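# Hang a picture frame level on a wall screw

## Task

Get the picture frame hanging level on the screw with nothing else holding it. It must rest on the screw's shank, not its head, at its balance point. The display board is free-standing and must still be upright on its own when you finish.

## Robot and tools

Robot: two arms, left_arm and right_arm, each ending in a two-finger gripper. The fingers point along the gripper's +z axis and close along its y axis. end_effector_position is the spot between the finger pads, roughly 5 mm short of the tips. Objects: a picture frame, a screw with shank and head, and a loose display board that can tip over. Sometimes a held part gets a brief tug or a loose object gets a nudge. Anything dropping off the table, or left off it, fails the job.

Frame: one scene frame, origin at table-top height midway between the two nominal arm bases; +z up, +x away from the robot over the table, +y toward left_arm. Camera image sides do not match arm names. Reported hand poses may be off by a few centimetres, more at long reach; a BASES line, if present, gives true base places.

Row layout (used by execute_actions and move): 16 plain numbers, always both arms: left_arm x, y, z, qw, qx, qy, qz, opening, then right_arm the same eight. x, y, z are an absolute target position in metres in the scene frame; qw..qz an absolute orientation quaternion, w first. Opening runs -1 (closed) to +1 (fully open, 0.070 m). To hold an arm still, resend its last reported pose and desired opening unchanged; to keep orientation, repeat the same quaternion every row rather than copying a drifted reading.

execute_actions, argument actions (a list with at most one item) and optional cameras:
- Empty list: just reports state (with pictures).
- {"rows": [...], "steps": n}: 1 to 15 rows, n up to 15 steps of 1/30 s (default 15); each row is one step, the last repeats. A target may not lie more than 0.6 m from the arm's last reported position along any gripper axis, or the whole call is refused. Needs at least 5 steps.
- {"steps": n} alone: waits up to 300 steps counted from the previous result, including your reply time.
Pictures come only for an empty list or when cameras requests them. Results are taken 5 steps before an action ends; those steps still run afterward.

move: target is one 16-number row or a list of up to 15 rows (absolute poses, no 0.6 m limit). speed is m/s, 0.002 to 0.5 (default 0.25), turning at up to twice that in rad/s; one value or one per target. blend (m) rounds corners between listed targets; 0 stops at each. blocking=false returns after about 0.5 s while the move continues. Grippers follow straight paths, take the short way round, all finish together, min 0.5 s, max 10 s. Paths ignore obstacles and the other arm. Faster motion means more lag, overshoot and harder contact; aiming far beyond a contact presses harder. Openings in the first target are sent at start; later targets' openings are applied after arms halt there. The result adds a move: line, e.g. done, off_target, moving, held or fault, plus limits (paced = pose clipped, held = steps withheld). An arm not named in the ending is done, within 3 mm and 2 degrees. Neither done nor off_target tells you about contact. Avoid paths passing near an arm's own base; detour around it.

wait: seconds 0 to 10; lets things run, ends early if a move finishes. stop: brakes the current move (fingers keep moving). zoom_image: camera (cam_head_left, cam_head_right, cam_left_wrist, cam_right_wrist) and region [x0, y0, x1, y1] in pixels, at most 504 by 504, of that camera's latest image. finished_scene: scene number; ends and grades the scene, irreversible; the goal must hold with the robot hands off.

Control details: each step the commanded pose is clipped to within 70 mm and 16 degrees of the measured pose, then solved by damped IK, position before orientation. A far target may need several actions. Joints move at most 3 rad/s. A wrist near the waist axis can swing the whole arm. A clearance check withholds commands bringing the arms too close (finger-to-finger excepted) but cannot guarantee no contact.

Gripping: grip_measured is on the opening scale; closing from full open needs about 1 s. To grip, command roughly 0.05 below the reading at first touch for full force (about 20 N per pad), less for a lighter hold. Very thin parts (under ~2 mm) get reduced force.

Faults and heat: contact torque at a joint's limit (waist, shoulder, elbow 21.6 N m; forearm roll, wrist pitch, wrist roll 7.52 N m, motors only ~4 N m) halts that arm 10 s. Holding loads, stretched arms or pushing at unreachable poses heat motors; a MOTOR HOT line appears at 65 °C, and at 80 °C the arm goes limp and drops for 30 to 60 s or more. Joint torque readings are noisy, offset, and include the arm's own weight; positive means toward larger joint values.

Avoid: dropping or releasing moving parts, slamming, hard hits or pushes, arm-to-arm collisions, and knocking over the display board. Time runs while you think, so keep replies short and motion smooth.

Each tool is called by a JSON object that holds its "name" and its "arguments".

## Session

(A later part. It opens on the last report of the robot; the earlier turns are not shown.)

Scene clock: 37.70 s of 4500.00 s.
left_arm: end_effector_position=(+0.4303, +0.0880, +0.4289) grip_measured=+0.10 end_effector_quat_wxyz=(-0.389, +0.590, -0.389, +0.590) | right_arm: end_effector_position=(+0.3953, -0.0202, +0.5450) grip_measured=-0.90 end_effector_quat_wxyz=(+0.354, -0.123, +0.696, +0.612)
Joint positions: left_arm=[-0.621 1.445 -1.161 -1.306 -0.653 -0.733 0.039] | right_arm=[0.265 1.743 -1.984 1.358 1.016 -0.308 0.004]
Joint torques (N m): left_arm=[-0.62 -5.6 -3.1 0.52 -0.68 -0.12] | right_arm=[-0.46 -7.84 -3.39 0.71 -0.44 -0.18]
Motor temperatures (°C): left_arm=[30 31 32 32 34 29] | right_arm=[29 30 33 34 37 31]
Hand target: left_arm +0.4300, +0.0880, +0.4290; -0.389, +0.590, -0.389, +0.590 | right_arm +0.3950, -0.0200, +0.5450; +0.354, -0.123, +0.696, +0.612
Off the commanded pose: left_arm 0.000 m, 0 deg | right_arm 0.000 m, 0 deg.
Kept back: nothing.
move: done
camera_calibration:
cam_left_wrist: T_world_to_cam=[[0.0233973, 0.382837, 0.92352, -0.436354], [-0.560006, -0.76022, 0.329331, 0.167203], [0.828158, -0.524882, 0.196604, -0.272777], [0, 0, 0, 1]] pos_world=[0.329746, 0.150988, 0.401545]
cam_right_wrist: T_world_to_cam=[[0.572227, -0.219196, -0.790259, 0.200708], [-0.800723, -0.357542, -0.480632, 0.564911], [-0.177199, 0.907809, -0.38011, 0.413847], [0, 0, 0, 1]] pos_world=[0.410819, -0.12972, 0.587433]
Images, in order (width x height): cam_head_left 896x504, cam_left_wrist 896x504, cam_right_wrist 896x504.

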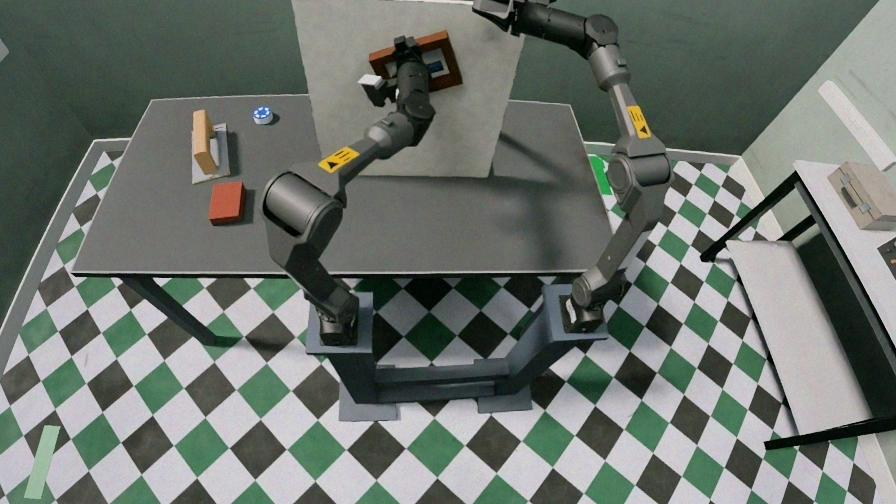

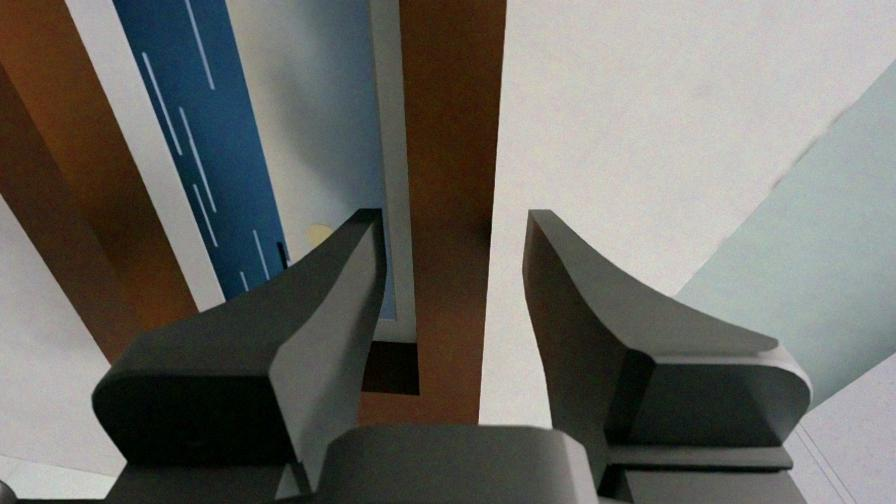

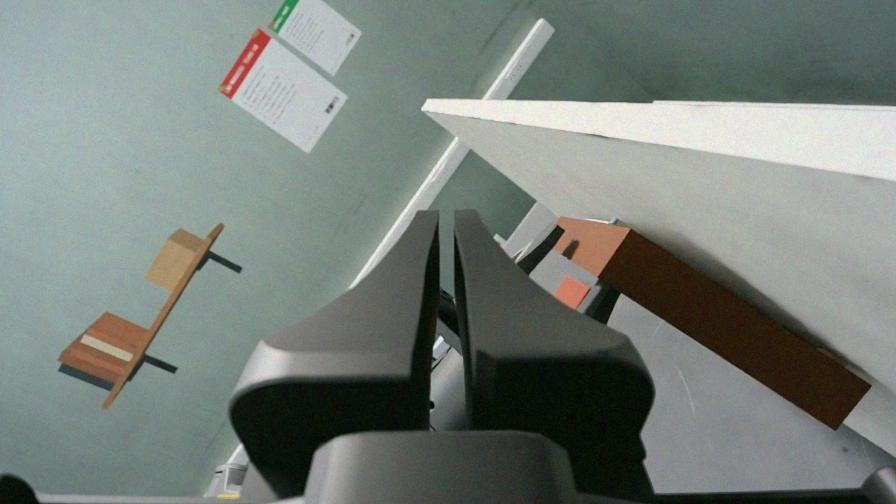

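{"name": "move", "arguments": {"target": [[0.4345, 0.0876, 0.4278, 0.3893, -0.5903, 0.3893, -0.5903, 0.1, 0.395, -0.02, 0.545, 0.3536, -0.1228, 0.6963, 0.6123, -0.9], [0.4345, 0.0876, 0.4278, 0.3893, -0.5903, 0.3893, -0.5903, -0.3, 0.395, -0.02, 0.545, 0.3536, -0.1228, 0.6963, 0.6123, -0.9]], "speed": 0.05, "cameras": ["cam_left_wrist", "cam_right_wrist", "cam_head_left"]}}

{"name": "zoom_image", "arguments": {"camera": "cam_left_wrist", "region": [250, 100, 650, 400]}}

{"name": "zoom_image", "arguments": {"camera": "cam_right_wrist", "region": [530, 190, 680, 290]}}

Scene clock: 41.20 s of 4500.00 s.
left_arm: end_effector_position=(+0.4344, +0.0874, +0.4275) grip_measured=-0.30 end_effector_quat_wxyz=(-0.389, +0.590, -0.390, +0.590) | right_arm: end_effector_position=(+0.3953, -0.0202, +0.5450) grip_measured=-0.90 end_effector_quat_wxyz=(+0.354, -0.123, +0.696, +0.612)
Joint positions: left_arm=[-0.613 1.458 -1.169 -1.296 -0.646 -0.744 0.024] | right_arm=[0.265 1.743 -1.984 1.358 1.016 -0.308 0.004]
Joint torques (N m): left_arm=[0.6 -4.69 -3.71 0.67 -0.36 -0.07] | right_arm=[-0.44 -7.81 -3.45 0.76 -0.43 -0.18]
Motor temperatures (°C): left_arm=[30 31 32 32 34 29] | right_arm=[29 31 33 34 37 31]
Hand target: left_arm +0.4345, +0.0876, +0.4278; -0.389, +0.590, -0.389, +0.590 | right_arm +0.3950, -0.0200, +0.5450; +0.354, -0.123, +0.696, +0.612
Off the commanded pose: left_arm 0.000 m, 0 deg | right_arm 0.000 m, 0 deg.
Kept back: nothing.
move: done
camera_calibration:
cam_left_wrist: T_world_to_cam=[[0.0238876, 0.382975, 0.92345, -0.435111], [-0.560245, -0.759908, 0.329643, 0.169445], [0.827982, -0.525233, 0.196408, -0.276003], [0, 0, 0, 1]] pos_world=[0.33385, 0.150434, 0.400156]
cam_right_wrist: T_world_to_cam=[[0.572227, -0.219196, -0.790259, 0.200708], [-0.800723, -0.357542, -0.480632, 0.564911], [-0.177199, 0.907809, -0.38011, 0.413847], [0, 0, 0, 1]] pos_world=[0.410819, -0.12972, 0.587433]
Images, in order (width x height): cam_head_left 896x504, cam_left_wrist 896x504, cam_right_wrist 896x504.

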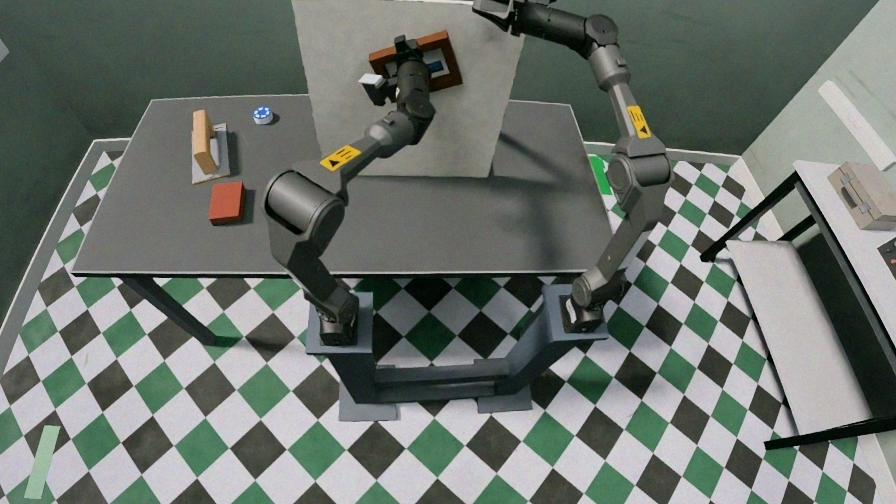

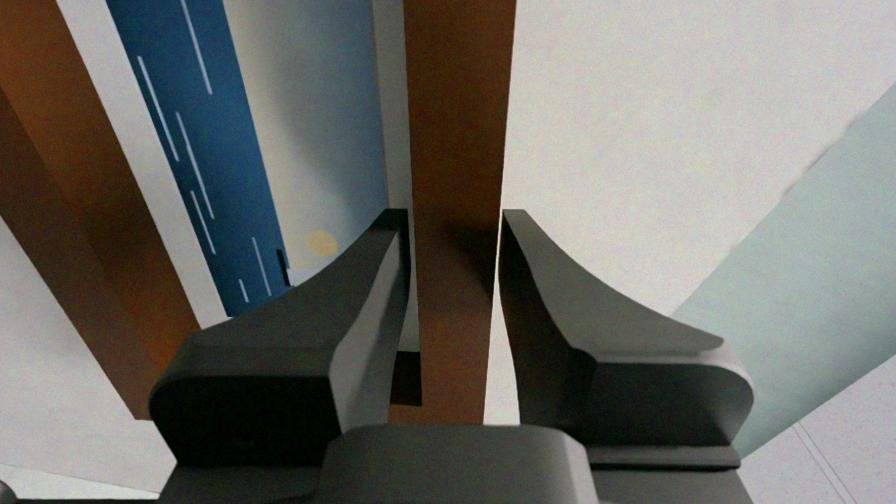

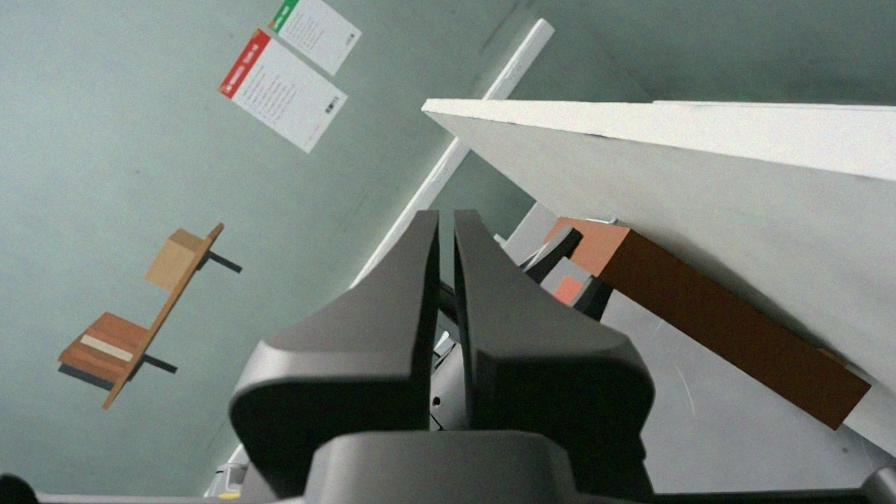

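Scaled by 1.260 from the camera's 896x504 image, which has a finer 1280x720 frame.

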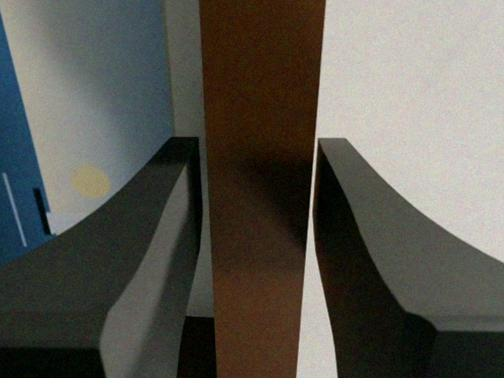

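Scaled by 3.360 from the camera's 896x504 image, which has a finer 1280x720 frame.

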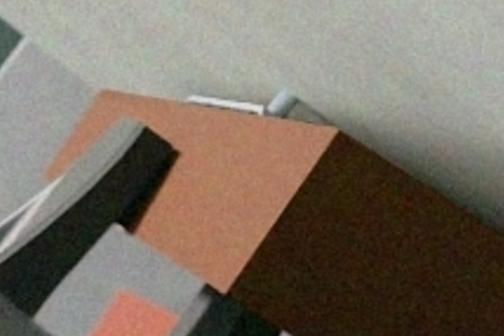

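{"name": "move", "arguments": {"target": [0.4345, 0.0876, 0.4278, 0.3893, -0.5903, 0.3893, -0.5903, -0.50, 0.395, -0.02, 0.545, 0.3536, -0.1228, 0.6963, 0.6123, -0.9], "speed": 0.05, "cameras": ["cam_left_wrist"]}}

Scene clock: 42.57 s of 4500.00 s.
left_arm: end_effector_position=(+0.4346, +0.0878, +0.4285) grip_measured=-0.44 end_effector_quat_wxyz=(-0.390, +0.590, -0.389, +0.591) | right_arm: end_effector_position=(+0.3953, -0.0202, +0.5450) grip_measured=-0.90 end_effector_quat_wxyz=(+0.354, -0.123, +0.696, +0.612)
Joint positions: left_arm=[-0.612 1.458 -1.171 -1.295 -0.646 -0.744 0.02] | right_arm=[0.265 1.743 -1.984 1.358 1.016 -0.308 0.004]
Joint torques (N m): left_arm=[-0.77 -4.54 -1.35 0.06 0.3 0] | right_arm=[-0.4 -7.82 -3.49 0.78 -0.42 -0.17]
Motor temperatures (°C): left_arm=[30 31 32 32 34 29] | right_arm=[29 31 33 34 37 31]
Hand target: left_arm +0.4345, +0.0876, +0.4278; -0.389, +0.590, -0.389, +0.590 | right_arm +0.3950, -0.0200, +0.5450; +0.354, -0.123, +0.696, +0.612
Off the commanded pose: left_arm 0.001 m, 0 deg | right_arm 0.000 m, 0 deg.
Kept back: nothing.
move: done
camera_calibration:
cam_left_wrist: T_world_to_cam=[[0.0215447, 0.38344, 0.923314, -0.435145], [-0.560317, -0.760226, 0.328787, 0.169936], [0.827998, -0.524432, 0.198469, -0.277132], [0, 0, 0, 1]] pos_world=[0.334058, 0.150705, 0.400905]
Images, in order (width x height): cam_left_wrist 896x504.

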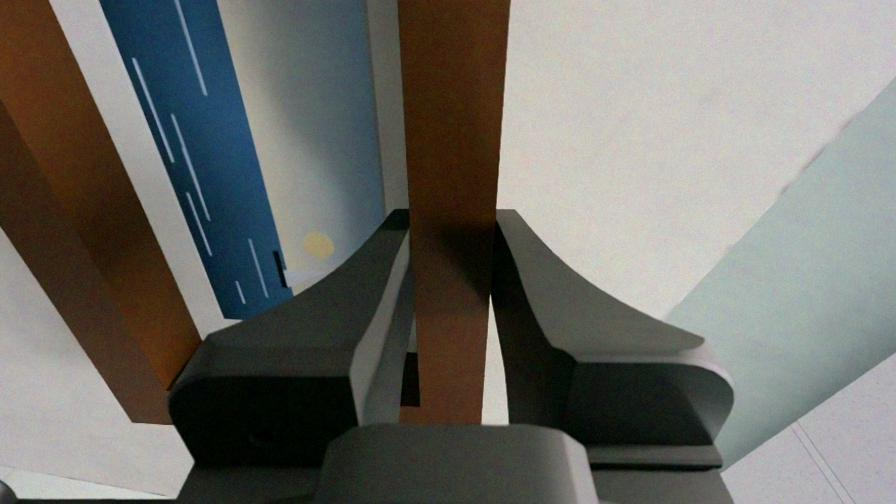

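{"name": "move", "arguments": {"target": [[0.433, 0.0876, 0.4428, 0.3893, -0.5903, 0.3893, -0.5903, -0.52, 0.395, -0.02, 0.545, 0.3536, -0.1228, 0.6963, 0.6123, -0.9], [0.424, 0.0673, 0.4403, 0.4937, -0.4937, 0.5063, -0.5063, -0.52, 0.395, -0.02, 0.545, 0.3536, -0.1228, 0.6963, 0.6123, -0.9]], "speed": [0.05, 0.1], "blend": 0.003}}

{"name": "zoom_image", "arguments": {"camera": "cam_head_left", "region": [350, 15, 480, 115]}}

{"name": "zoom_image", "arguments": {"camera": "cam_head_right", "region": [340, 15, 470, 115]}}

{"name": "zoom_image", "arguments": {"camera": "cam_right_wrist", "region": [530, 190, 730, 323]}}

Scene clock: 46.97 s of 4500.00 s.
left_arm: end_effector_position=(+0.4241, +0.0674, +0.4403) grip_measured=-0.44 end_effector_quat_wxyz=(+0.494, -0.493, +0.507, -0.506) | right_arm: end_effector_position=(+0.3953, -0.0202, +0.5450) grip_measured=-0.90 end_effector_quat_wxyz=(+0.354, -0.123, +0.696, +0.612)
Joint positions: left_arm=[-0.682 1.457 -1.218 -1.379 -0.677 -0.243 0.02] | right_arm=[0.265 1.743 -1.984 1.358 1.016 -0.308 0.004]
Joint torques (N m): left_arm=[-0.32 -5.45 -4.19 0.81 -0.72 -0.03] | right_arm=[-0.37 -7.74 -3.44 0.85 -0.42 -0.15]
Motor temperatures (°C): left_arm=[30 31 32 32 34 29] | right_arm=[29 31 33 34 37 31]
Hand target: left_arm +0.4240, +0.0673, +0.4403; +0.494, -0.494, +0.506, -0.506 | right_arm +0.3950, -0.0200, +0.5450; +0.354, -0.123, +0.696, +0.612
Off the commanded pose: left_arm 0.000 m, 0 deg | right_arm 0.000 m, 0 deg.
Kept back: nothing.
move: done
camera_calibration:
cam_left_wrist: T_world_to_cam=[[0.0230603, -0.0130897, 0.999648, -0.445508], [-0.580901, -0.813969, 0.00274205, 0.300562], [0.813647, -0.58076, -0.0263742, -0.17259], [0, 0, 0, 1]] pos_world=[0.325298, 0.138583, 0.439975]
cam_right_wrist: T_world_to_cam=[[0.572227, -0.219196, -0.790259, 0.200708], [-0.800723, -0.357542, -0.480632, 0.564911], [-0.177199, 0.907809, -0.38011, 0.413847], [0, 0, 0, 1]] pos_world=[0.410819, -0.12972, 0.587433]

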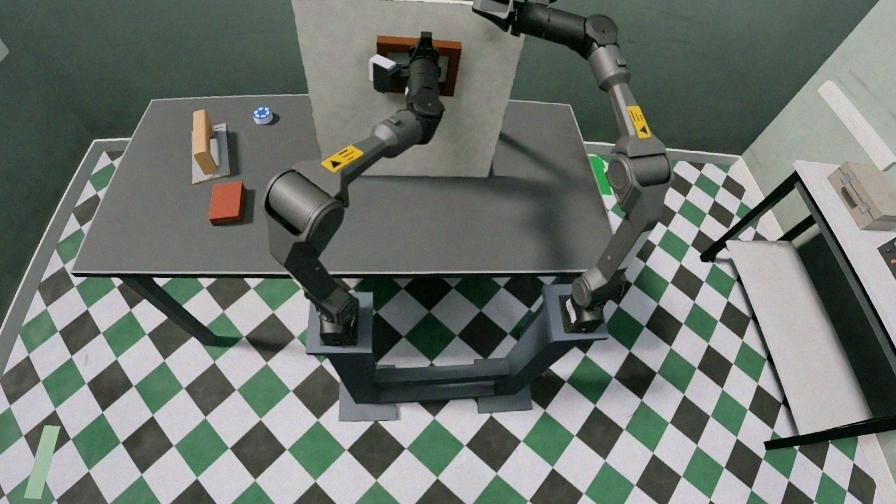

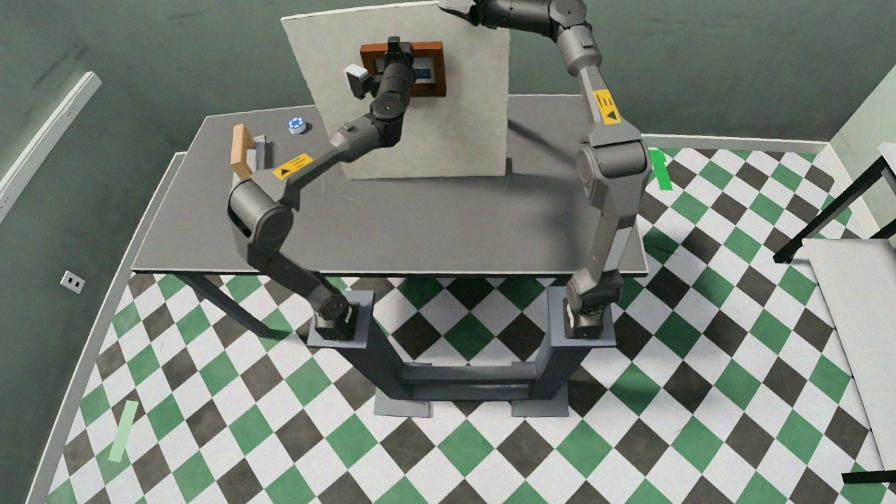

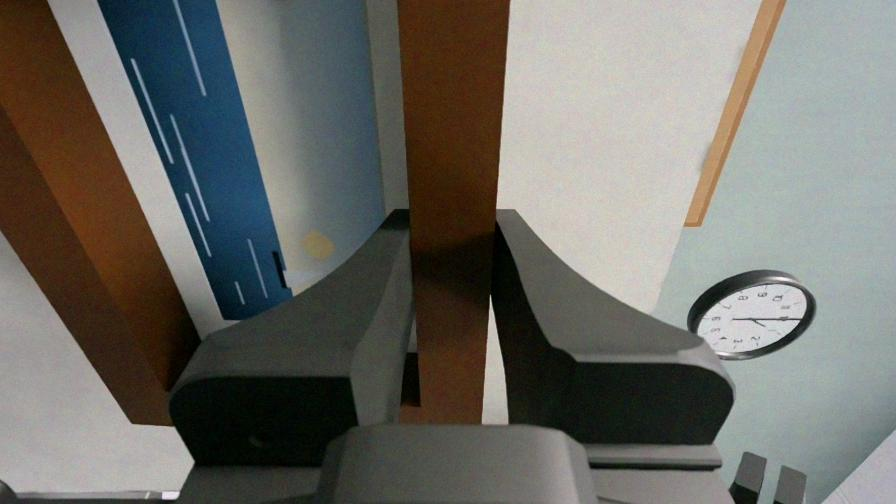

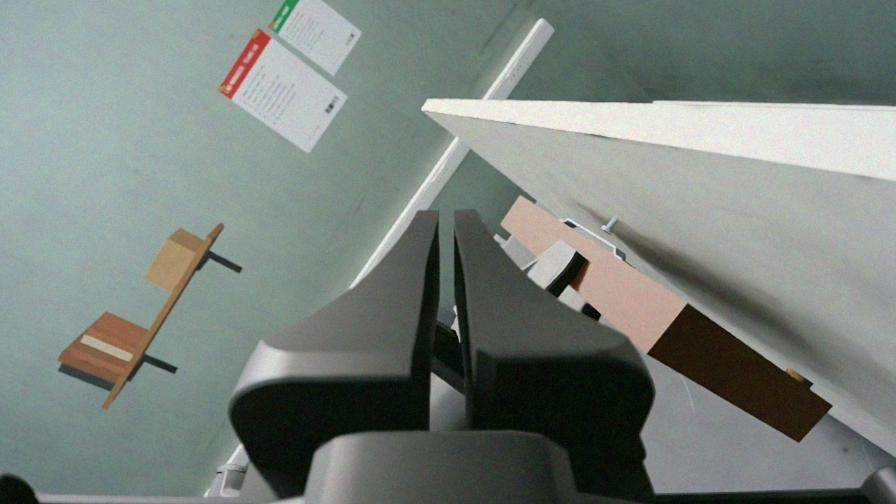

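Scaled by 3.877 from the camera's 896x504 image, which has a finer 1280x720 frame.

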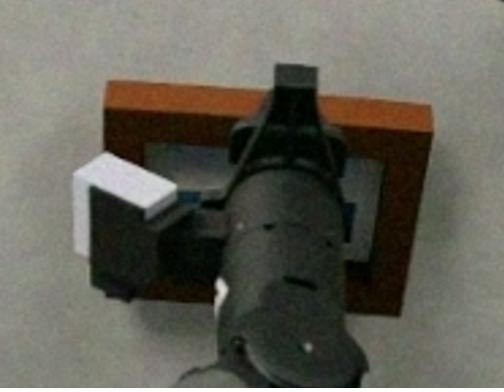

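Scaled by 3.877 from the camera's 896x504 image, which has a finer 1280x720 frame.

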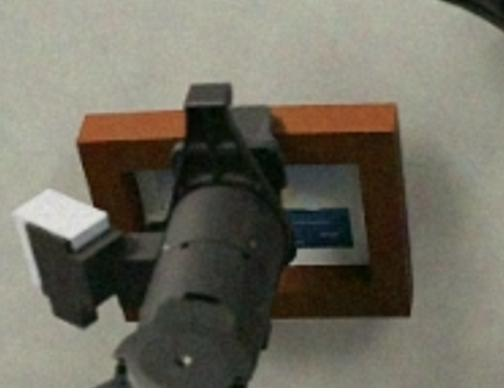

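Scaled by 2.520 from the camera's 896x504 image, which has a finer 1280x720 frame.

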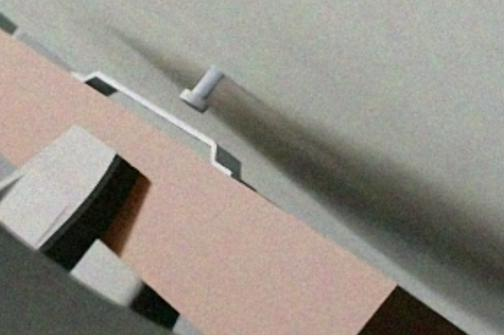

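{"name": "move", "arguments": {"target": [0.424, 0.0673, 0.4403, 0.4937, -0.4937, 0.5063, -0.5063, -0.52, 0.395, 0.03, 0.55, 0.3536, -0.1228, 0.6963, 0.6123, -0.9], "speed": 0.1, "cameras": ["cam_right_wrist"]}}

{"name": "zoom_image", "arguments": {"camera": "cam_right_wrist", "region": [530, 190, 730, 323]}}

Scene clock: 52.77 s of 4500.00 s.
left_arm: end_effector_position=(+0.4241, +0.0674, +0.4403) grip_measured=-0.44 end_effector_quat_wxyz=(+0.494, -0.494, +0.506, -0.506) | right_arm: end_effector_position=(+0.3952, +0.0303, +0.5499) grip_measured=-0.90 end_effector_quat_wxyz=(+0.354, -0.123, +0.696, +0.612)
Joint positions: left_arm=[-0.682 1.457 -1.218 -1.379 -0.677 -0.243 0.02] | right_arm=[0.413 1.824 -2.123 1.241 0.897 -0.196 0.004]
Joint torques (N m): left_arm=[0.33 -5.64 -4.51 1.02 -0.4 -0.07] | right_arm=[-0.44 -7.9 -3.65 0.79 -0.28 -0.19]
Motor temperatures (°C): left_arm=[30 31 32 32 34 29] | right_arm=[29 31 33 34 37 31]
Hand target: left_arm +0.4240, +0.0673, +0.4403; +0.494, -0.494, +0.506, -0.506 | right_arm +0.3950, +0.0300, +0.5500; +0.354, -0.123, +0.696, +0.612
Off the commanded pose: left_arm 0.000 m, 0 deg | right_arm 0.000 m, 0 deg.
Kept back: nothing.
move: done
camera_calibration:
cam_right_wrist: T_world_to_cam=[[0.572169, -0.219234, -0.790291, 0.2158], [-0.800745, -0.357632, -0.480527, 0.585225], [-0.177286, 0.907764, -0.380176, 0.370014], [0, 0, 0, 1]] pos_world=[0.41074, -0.0792794, 0.592432]
Images, in order (width x height): cam_right_wrist 896x504.

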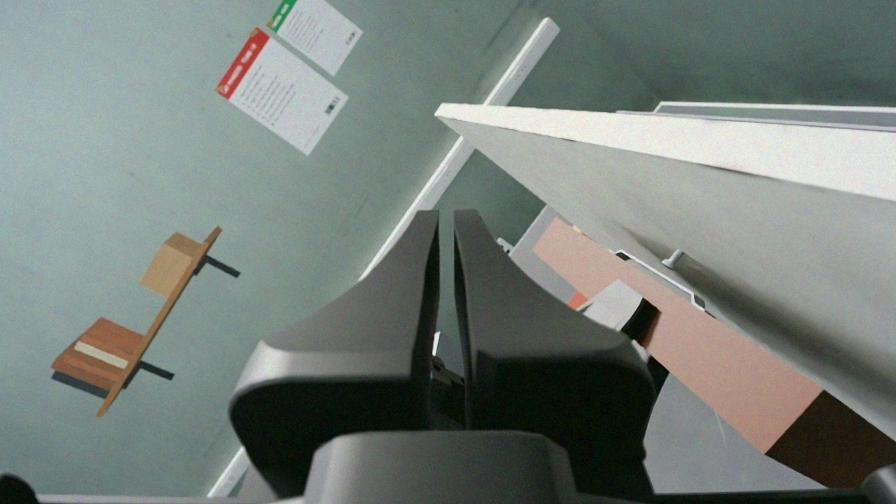

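Scaled by 2.520 from the camera's 896x504 image, which has a finer 1280x720 frame.

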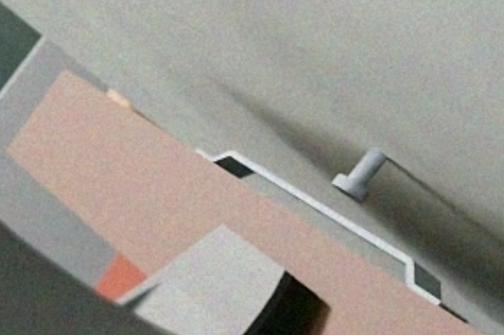

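{"name": "move", "arguments": {"target": [0.4345, 0.0673, 0.4390, 0.4937, -0.4937, 0.5063, -0.5063, -0.52, 0.395, 0.03, 0.55, 0.3536, -0.1228, 0.6963, 0.6123, -0.9], "speed": 0.05, "cameras": ["cam_right_wrist"]}}

{"name": "zoom_image", "arguments": {"camera": "cam_right_wrist", "region": [580, 200, 780, 333]}}

Scene clock: 59.10 s of 4500.00 s.
left_arm: end_effector_position=(+0.4343, +0.0671, +0.4392) grip_measured=-0.45 end_effector_quat_wxyz=(+0.494, -0.493, +0.506, -0.507) | right_arm: end_effector_position=(+0.3950, +0.0304, +0.5497) grip_measured=-0.90 end_effector_quat_wxyz=(+0.353, -0.123, +0.697, +0.612)
Joint positions: left_arm=[-0.659 1.486 -1.243 -1.364 -0.654 -0.258 0.019] | right_arm=[0.413 1.824 -2.122 1.241 0.898 -0.197 0.004]
Joint torques (N m): left_arm=[0.53 -5.7 -4.28 0.93 -0.45 -0.02] | right_arm=[-0.49 -8.48 -3.45 0.79 -0.3 -0.18]
Motor temperatures (°C): left_arm=[30 31 32 32 34 29] | right_arm=[29 31 33 34 37 31]
Hand target: left_arm +0.4345, +0.0673, +0.4390; +0.494, -0.494, +0.506, -0.506 | right_arm +0.3950, +0.0300, +0.5500; +0.354, -0.123, +0.696, +0.612
Off the commanded pose: left_arm 0.000 m, 0 deg | right_arm 0.001 m, 0 deg.
Kept back: nothing.
move: done
camera_calibration:
cam_right_wrist: T_world_to_cam=[[0.572059, -0.218811, -0.790488, 0.21582], [-0.800564, -0.358638, -0.480078, 0.584735], [-0.178453, 0.907469, -0.380334, 0.370328], [0, 0, 0, 1]] pos_world=[0.410742, -0.0791298, 0.59217]
Images, in order (width x height): cam_right_wrist 896x504.

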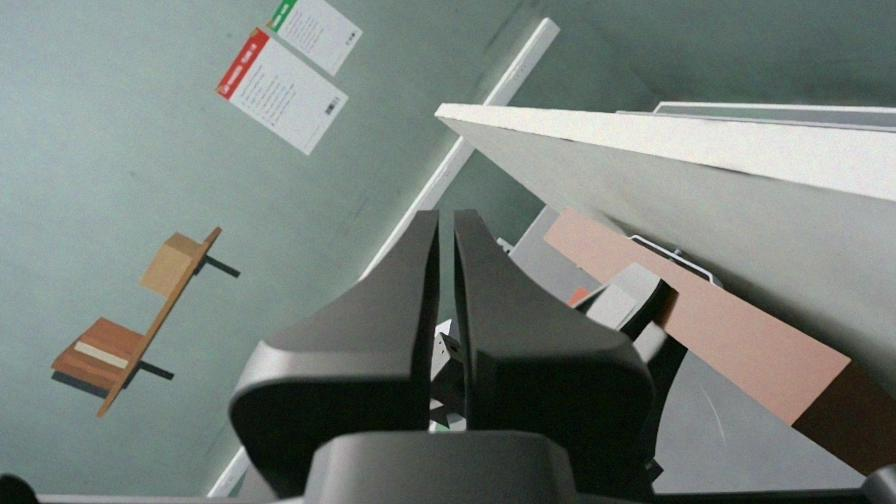

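Scaled by 2.520 from the camera's 896x504 image, which has a finer 1280x720 frame.

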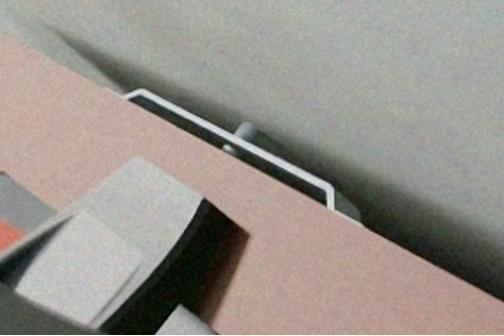

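{"name": "execute_actions", "arguments": {"actions": [], "cameras": ["cam_right_wrist","cam_head_left","cam_head_right"]}}

{"name": "zoom_image", "arguments": {"camera": "cam_right_wrist", "region": [580, 200, 780, 333]}}

Scene clock: 60.20 s of 4500.00 s.
left_arm: end_effector_position=(+0.4343, +0.0671, +0.4392) grip_measured=-0.45 end_effector_quat_wxyz=(+0.494, -0.493, +0.506, -0.507) | right_arm: end_effector_position=(+0.3950, +0.0304, +0.5497) grip_measured=-0.90 end_effector_quat_wxyz=(+0.353, -0.123, +0.697, +0.612)
Joint positions: left_arm=[-0.659 1.486 -1.243 -1.364 -0.654 -0.258 0.019] | right_arm=[0.413 1.824 -2.122 1.241 0.898 -0.197 0.004]
Joint torques (N m): left_arm=[0.66 -5.45 -3.28 0.76 -0.55 0.12] | right_arm=[-0.46 -8.45 -3.41 0.79 -0.31 -0.18]
Motor temperatures (°C): left_arm=[30 31 32 32 34 29] | right_arm=[29 31 33 34 37 31]
Hand target: left_arm +0.4345, +0.0673, +0.4390; +0.494, -0.494, +0.506, -0.506 | right_arm +0.3950, +0.0300, +0.5500; +0.354, -0.123, +0.696, +0.612
Off the commanded pose: left_arm 0.000 m, 0 deg | right_arm 0.001 m, 0 deg.
Steps of this call (1-33: nothing new was sent). Readings (end_effector_position of left_arm | right_arm):
1: (+0.4343, +0.0671, +0.4392) | (+0.3950, +0.0304, +0.5497)
2: (+0.4343, +0.0671, +0.4392) | (+0.3950, +0.0304, +0.5497)
4: (+0.4343, +0.0671, +0.4392) | (+0.3950, +0.0304, +0.5497)
8: (+0.4343, +0.0671, +0.4392) | (+0.3950, +0.0304, +0.5497)
33: the state above
camera_calibration:
cam_right_wrist: T_world_to_cam=[[0.572059, -0.218811, -0.790488, 0.21582], [-0.800564, -0.358638, -0.480078, 0.584735], [-0.178453, 0.907469, -0.380334, 0.370328], [0, 0, 0, 1]] pos_world=[0.410742, -0.0791298, 0.59217]
Images, in order (width x height): cam_head_left 896x504, cam_head_right 896x504, cam_right_wrist 896x504.

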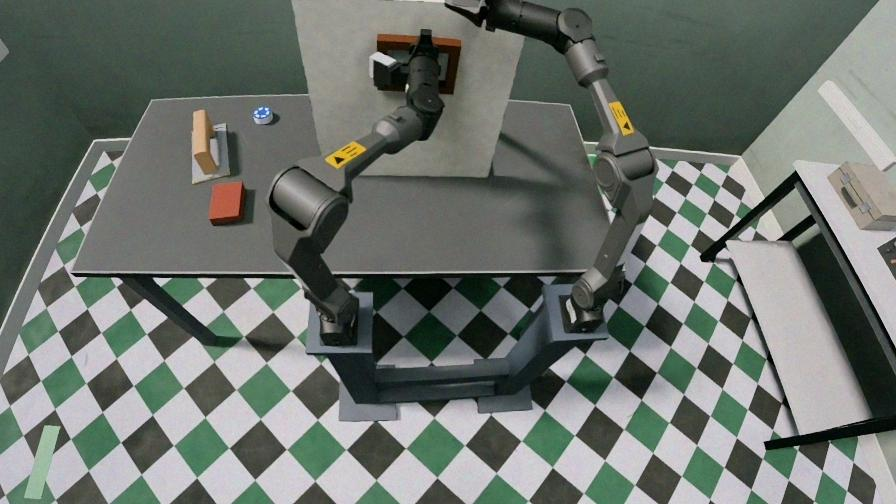

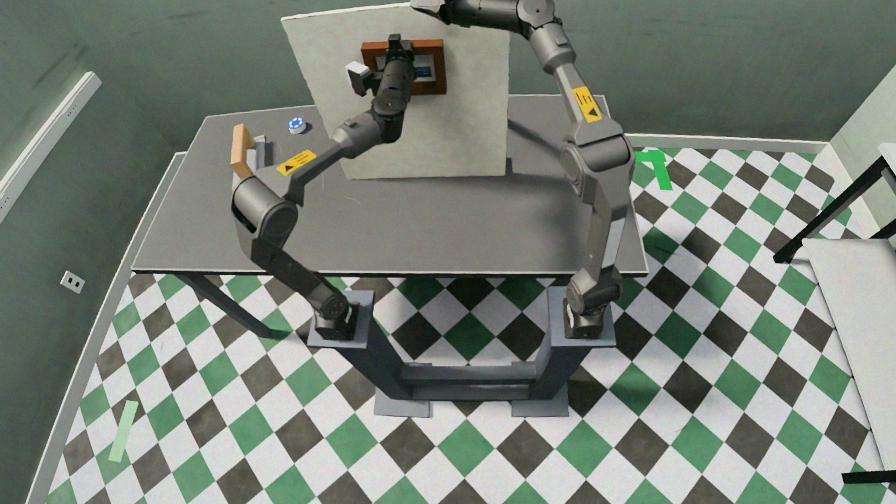

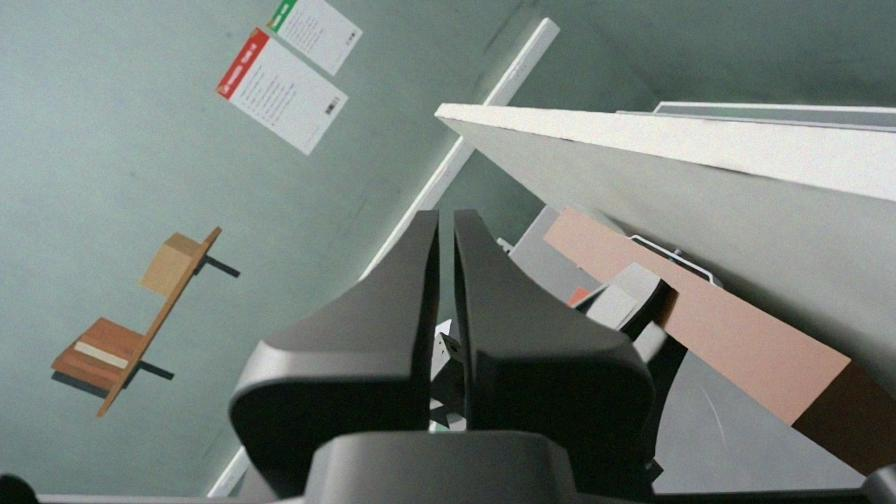

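Scaled by 2.520 from the camera's 896x504 image, which has a finer 1280x720 frame.

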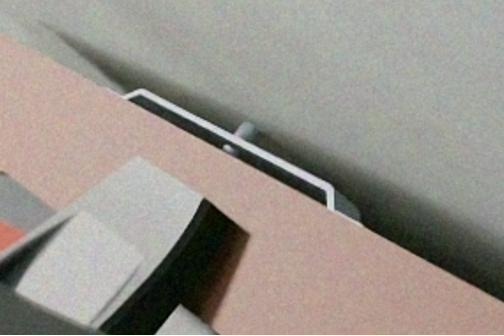

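{"name": "move", "arguments": {"target": [0.4375, 0.0673, 0.4390, 0.4937, -0.4937, 0.5063, -0.5063, -0.52, 0.395, 0.03, 0.55, 0.3536, -0.1228, 0.6963, 0.6123, -0.9], "speed": 0.03, "cameras": ["cam_right_wrist"]}}

{"name": "zoom_image", "arguments": {"camera": "cam_right_wrist", "region": [580, 200, 780, 333]}}

Scene clock: 61.83 s of 4500.00 s.
left_arm: end_effector_position=(+0.4370, +0.0667, +0.4391) grip_measured=-0.45 end_effector_quat_wxyz=(+0.493, -0.493, +0.507, -0.507) | right_arm: end_effector_position=(+0.3950, +0.0304, +0.5497) grip_measured=-0.90 end_effector_quat_wxyz=(+0.353, -0.123, +0.697, +0.612)
Joint positions: left_arm=[-0.653 1.493 -1.25 -1.362 -0.647 -0.259 0.019] | right_arm=[0.413 1.824 -2.122 1.241 0.898 -0.197 0.004]
Joint torques (N m): left_arm=[4.12 -4.11 -4.42 1.05 -0.85 -0.07] | right_arm=[-0.5 -8.45 -3.45 0.77 -0.33 -0.17]
Motor temperatures (°C): left_arm=[30 31 32 32 34 29] | right_arm=[29 31 33 34 37 31]
Hand target: left_arm +0.4375, +0.0673, +0.4390; +0.494, -0.494, +0.506, -0.506 | right_arm +0.3950, +0.0300, +0.5500; +0.354, -0.123, +0.696, +0.612
Off the commanded pose: left_arm 0.001 m, 0 deg | right_arm 0.001 m, 0 deg.
Kept back: nothing.
move: done
camera_calibration:
cam_right_wrist: T_world_to_cam=[[0.572059, -0.218811, -0.790488, 0.21582], [-0.800564, -0.358638, -0.480078, 0.584735], [-0.178453, 0.907469, -0.380334, 0.370328], [0, 0, 0, 1]] pos_world=[0.410742, -0.0791298, 0.59217]
Images, in order (width x height): cam_right_wrist 896x504.

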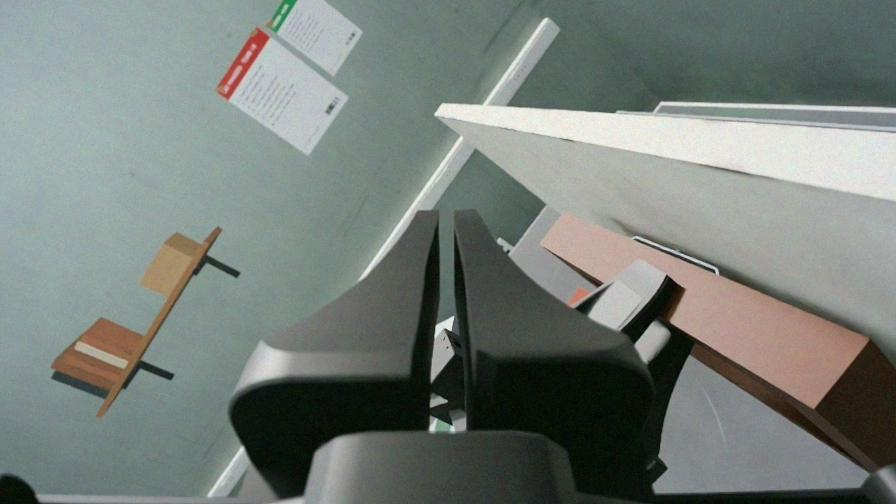

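Scaled by 2.520 from the camera's 896x504 image, which has a finer 1280x720 frame.

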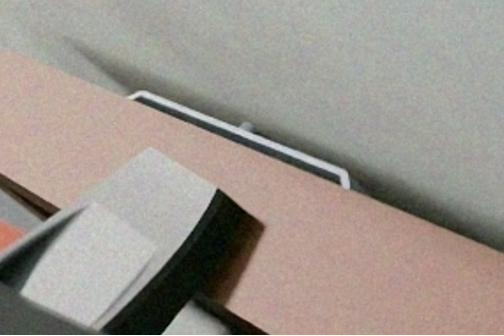

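{"name": "move", "arguments": {"target": [[0.4365, 0.0673, 0.4340, 0.4937, -0.4937, 0.5063, -0.5063, -0.52, 0.395, 0.03, 0.55, 0.3536, -0.1228, 0.6963, 0.6123, -0.9]], "speed": 0.02, "cameras": ["cam_right_wrist"]}}

{"name": "zoom_image", "arguments": {"camera": "cam_right_wrist", "region": [580, 200, 780, 333]}}

Scene clock: 63.00 s of 4500.00 s.
left_arm: end_effector_position=(+0.4370, +0.0679, +0.4335) grip_measured=-0.45 end_effector_quat_wxyz=(+0.494, -0.494, +0.506, -0.505) | right_arm: end_effector_position=(+0.3950, +0.0304, +0.5497) grip_measured=-0.90 end_effector_quat_wxyz=(+0.353, -0.123, +0.697, +0.612)
Joint positions: left_arm=[-0.652 1.494 -1.23 -1.337 -0.655 -0.291 0.019] | right_arm=[0.413 1.824 -2.122 1.241 0.898 -0.197 0.004]
Joint torques (N m): left_arm=[1.15 -5.69 -3.13 0.72 -0.38 0.04] | right_arm=[-0.47 -8.44 -3.47 0.78 -0.35 -0.17]
Motor temperatures (°C): left_arm=[30 31 32 32 34 29] | right_arm=[29 31 33 34 37 31]
Hand target: left_arm +0.4365, +0.0673, +0.4340; +0.494, -0.494, +0.506, -0.506 | right_arm +0.3950, +0.0300, +0.5500; +0.354, -0.123, +0.696, +0.612
Off the commanded pose: left_arm 0.001 m, 0 deg | right_arm 0.001 m, 0 deg.
Kept back: nothing.
move: done
camera_calibration:
cam_right_wrist: T_world_to_cam=[[0.572059, -0.218811, -0.790488, 0.21582], [-0.800564, -0.358638, -0.480078, 0.584735], [-0.178453, 0.907469, -0.380334, 0.370328], [0, 0, 0, 1]] pos_world=[0.410742, -0.0791298, 0.59217]
Images, in order (width x height): cam_right_wrist 896x504.

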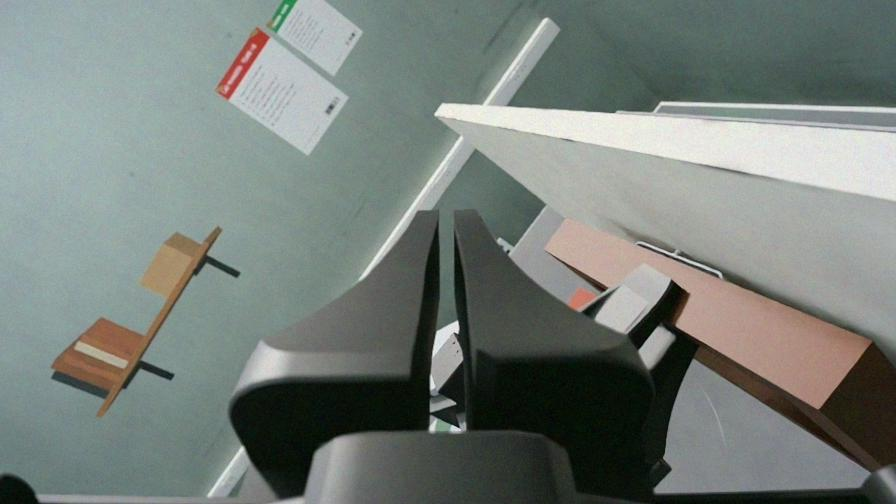

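Scaled by 2.520 from the camera's 896x504 image, which has a finer 1280x720 frame.

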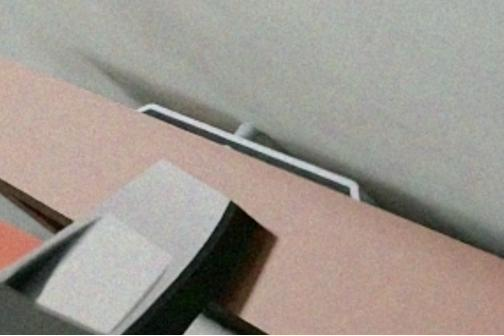

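{"name": "move", "arguments": {"target": [[0.4370, 0.0673, 0.4300, 0.4937, -0.4937, 0.5063, -0.5063, -0.52, 0.395, 0.03, 0.55, 0.3536, -0.1228, 0.6963, 0.6123, -0.9]], "speed": 0.02, "cameras": ["cam_right_wrist"]}}

{"name": "zoom_image", "arguments": {"camera": "cam_right_wrist", "region": [580, 200, 780, 333]}}

Scene clock: 63.93 s of 4500.00 s.
left_arm: end_effector_position=(+0.4368, +0.0674, +0.4315) grip_measured=-0.45 end_effector_quat_wxyz=(+0.494, -0.493, +0.505, -0.507) | right_arm: end_effector_position=(+0.3950, +0.0304, +0.5497) grip_measured=-0.90 end_effector_quat_wxyz=(+0.353, -0.123, +0.697, +0.612)
Joint positions: left_arm=[-0.652 1.494 -1.219 -1.316 -0.656 -0.317 0.019] | right_arm=[0.413 1.824 -2.122 1.241 0.898 -0.197 0.004]
Joint torques (N m): left_arm=[0.27 -4.81 -2.03 0.21 -1.03 -0.05] | right_arm=[-0.47 -8.39 -3.44 0.78 -0.37 -0.16]
Motor temperatures (°C): left_arm=[30 31 32 32 34 29] | right_arm=[28 31 33 34 37 31]
Hand target: left_arm +0.4370, +0.0673, +0.4300; +0.494, -0.494, +0.506, -0.506 | right_arm +0.3950, +0.0300, +0.5500; +0.354, -0.123, +0.696, +0.612
Off the commanded pose: left_arm 0.002 m, 0 deg | right_arm 0.001 m, 0 deg.
Kept back: nothing.
move: done
camera_calibration:
cam_right_wrist: T_world_to_cam=[[0.572059, -0.218811, -0.790488, 0.21582], [-0.800564, -0.358638, -0.480078, 0.584735], [-0.178453, 0.907469, -0.380334, 0.370328], [0, 0, 0, 1]] pos_world=[0.410742, -0.0791298, 0.59217]
Images, in order (width x height): cam_right_wrist 896x504.

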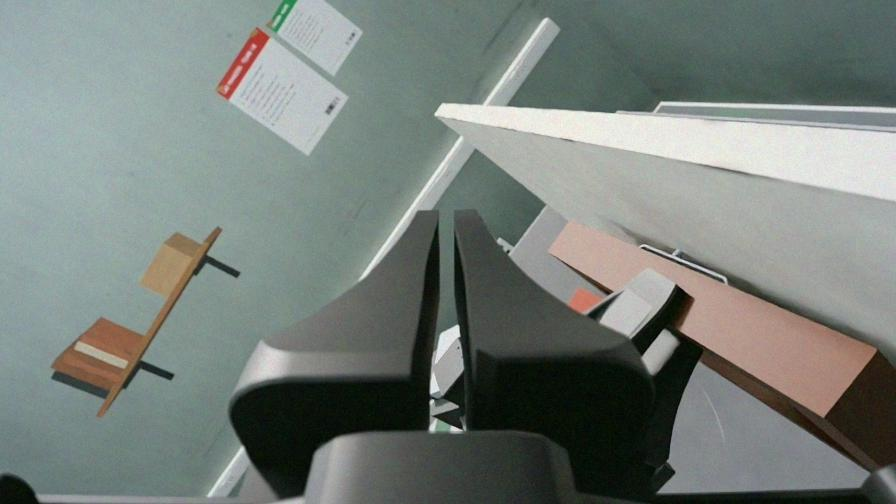

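Scaled by 2.520 from the camera's 896x504 image, which has a finer 1280x720 frame.

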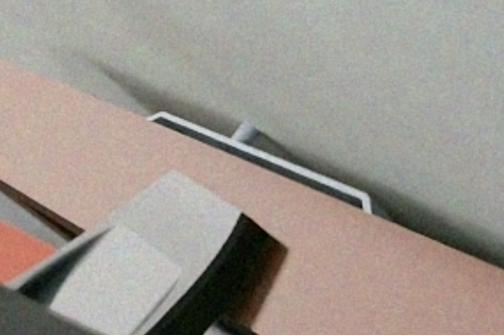

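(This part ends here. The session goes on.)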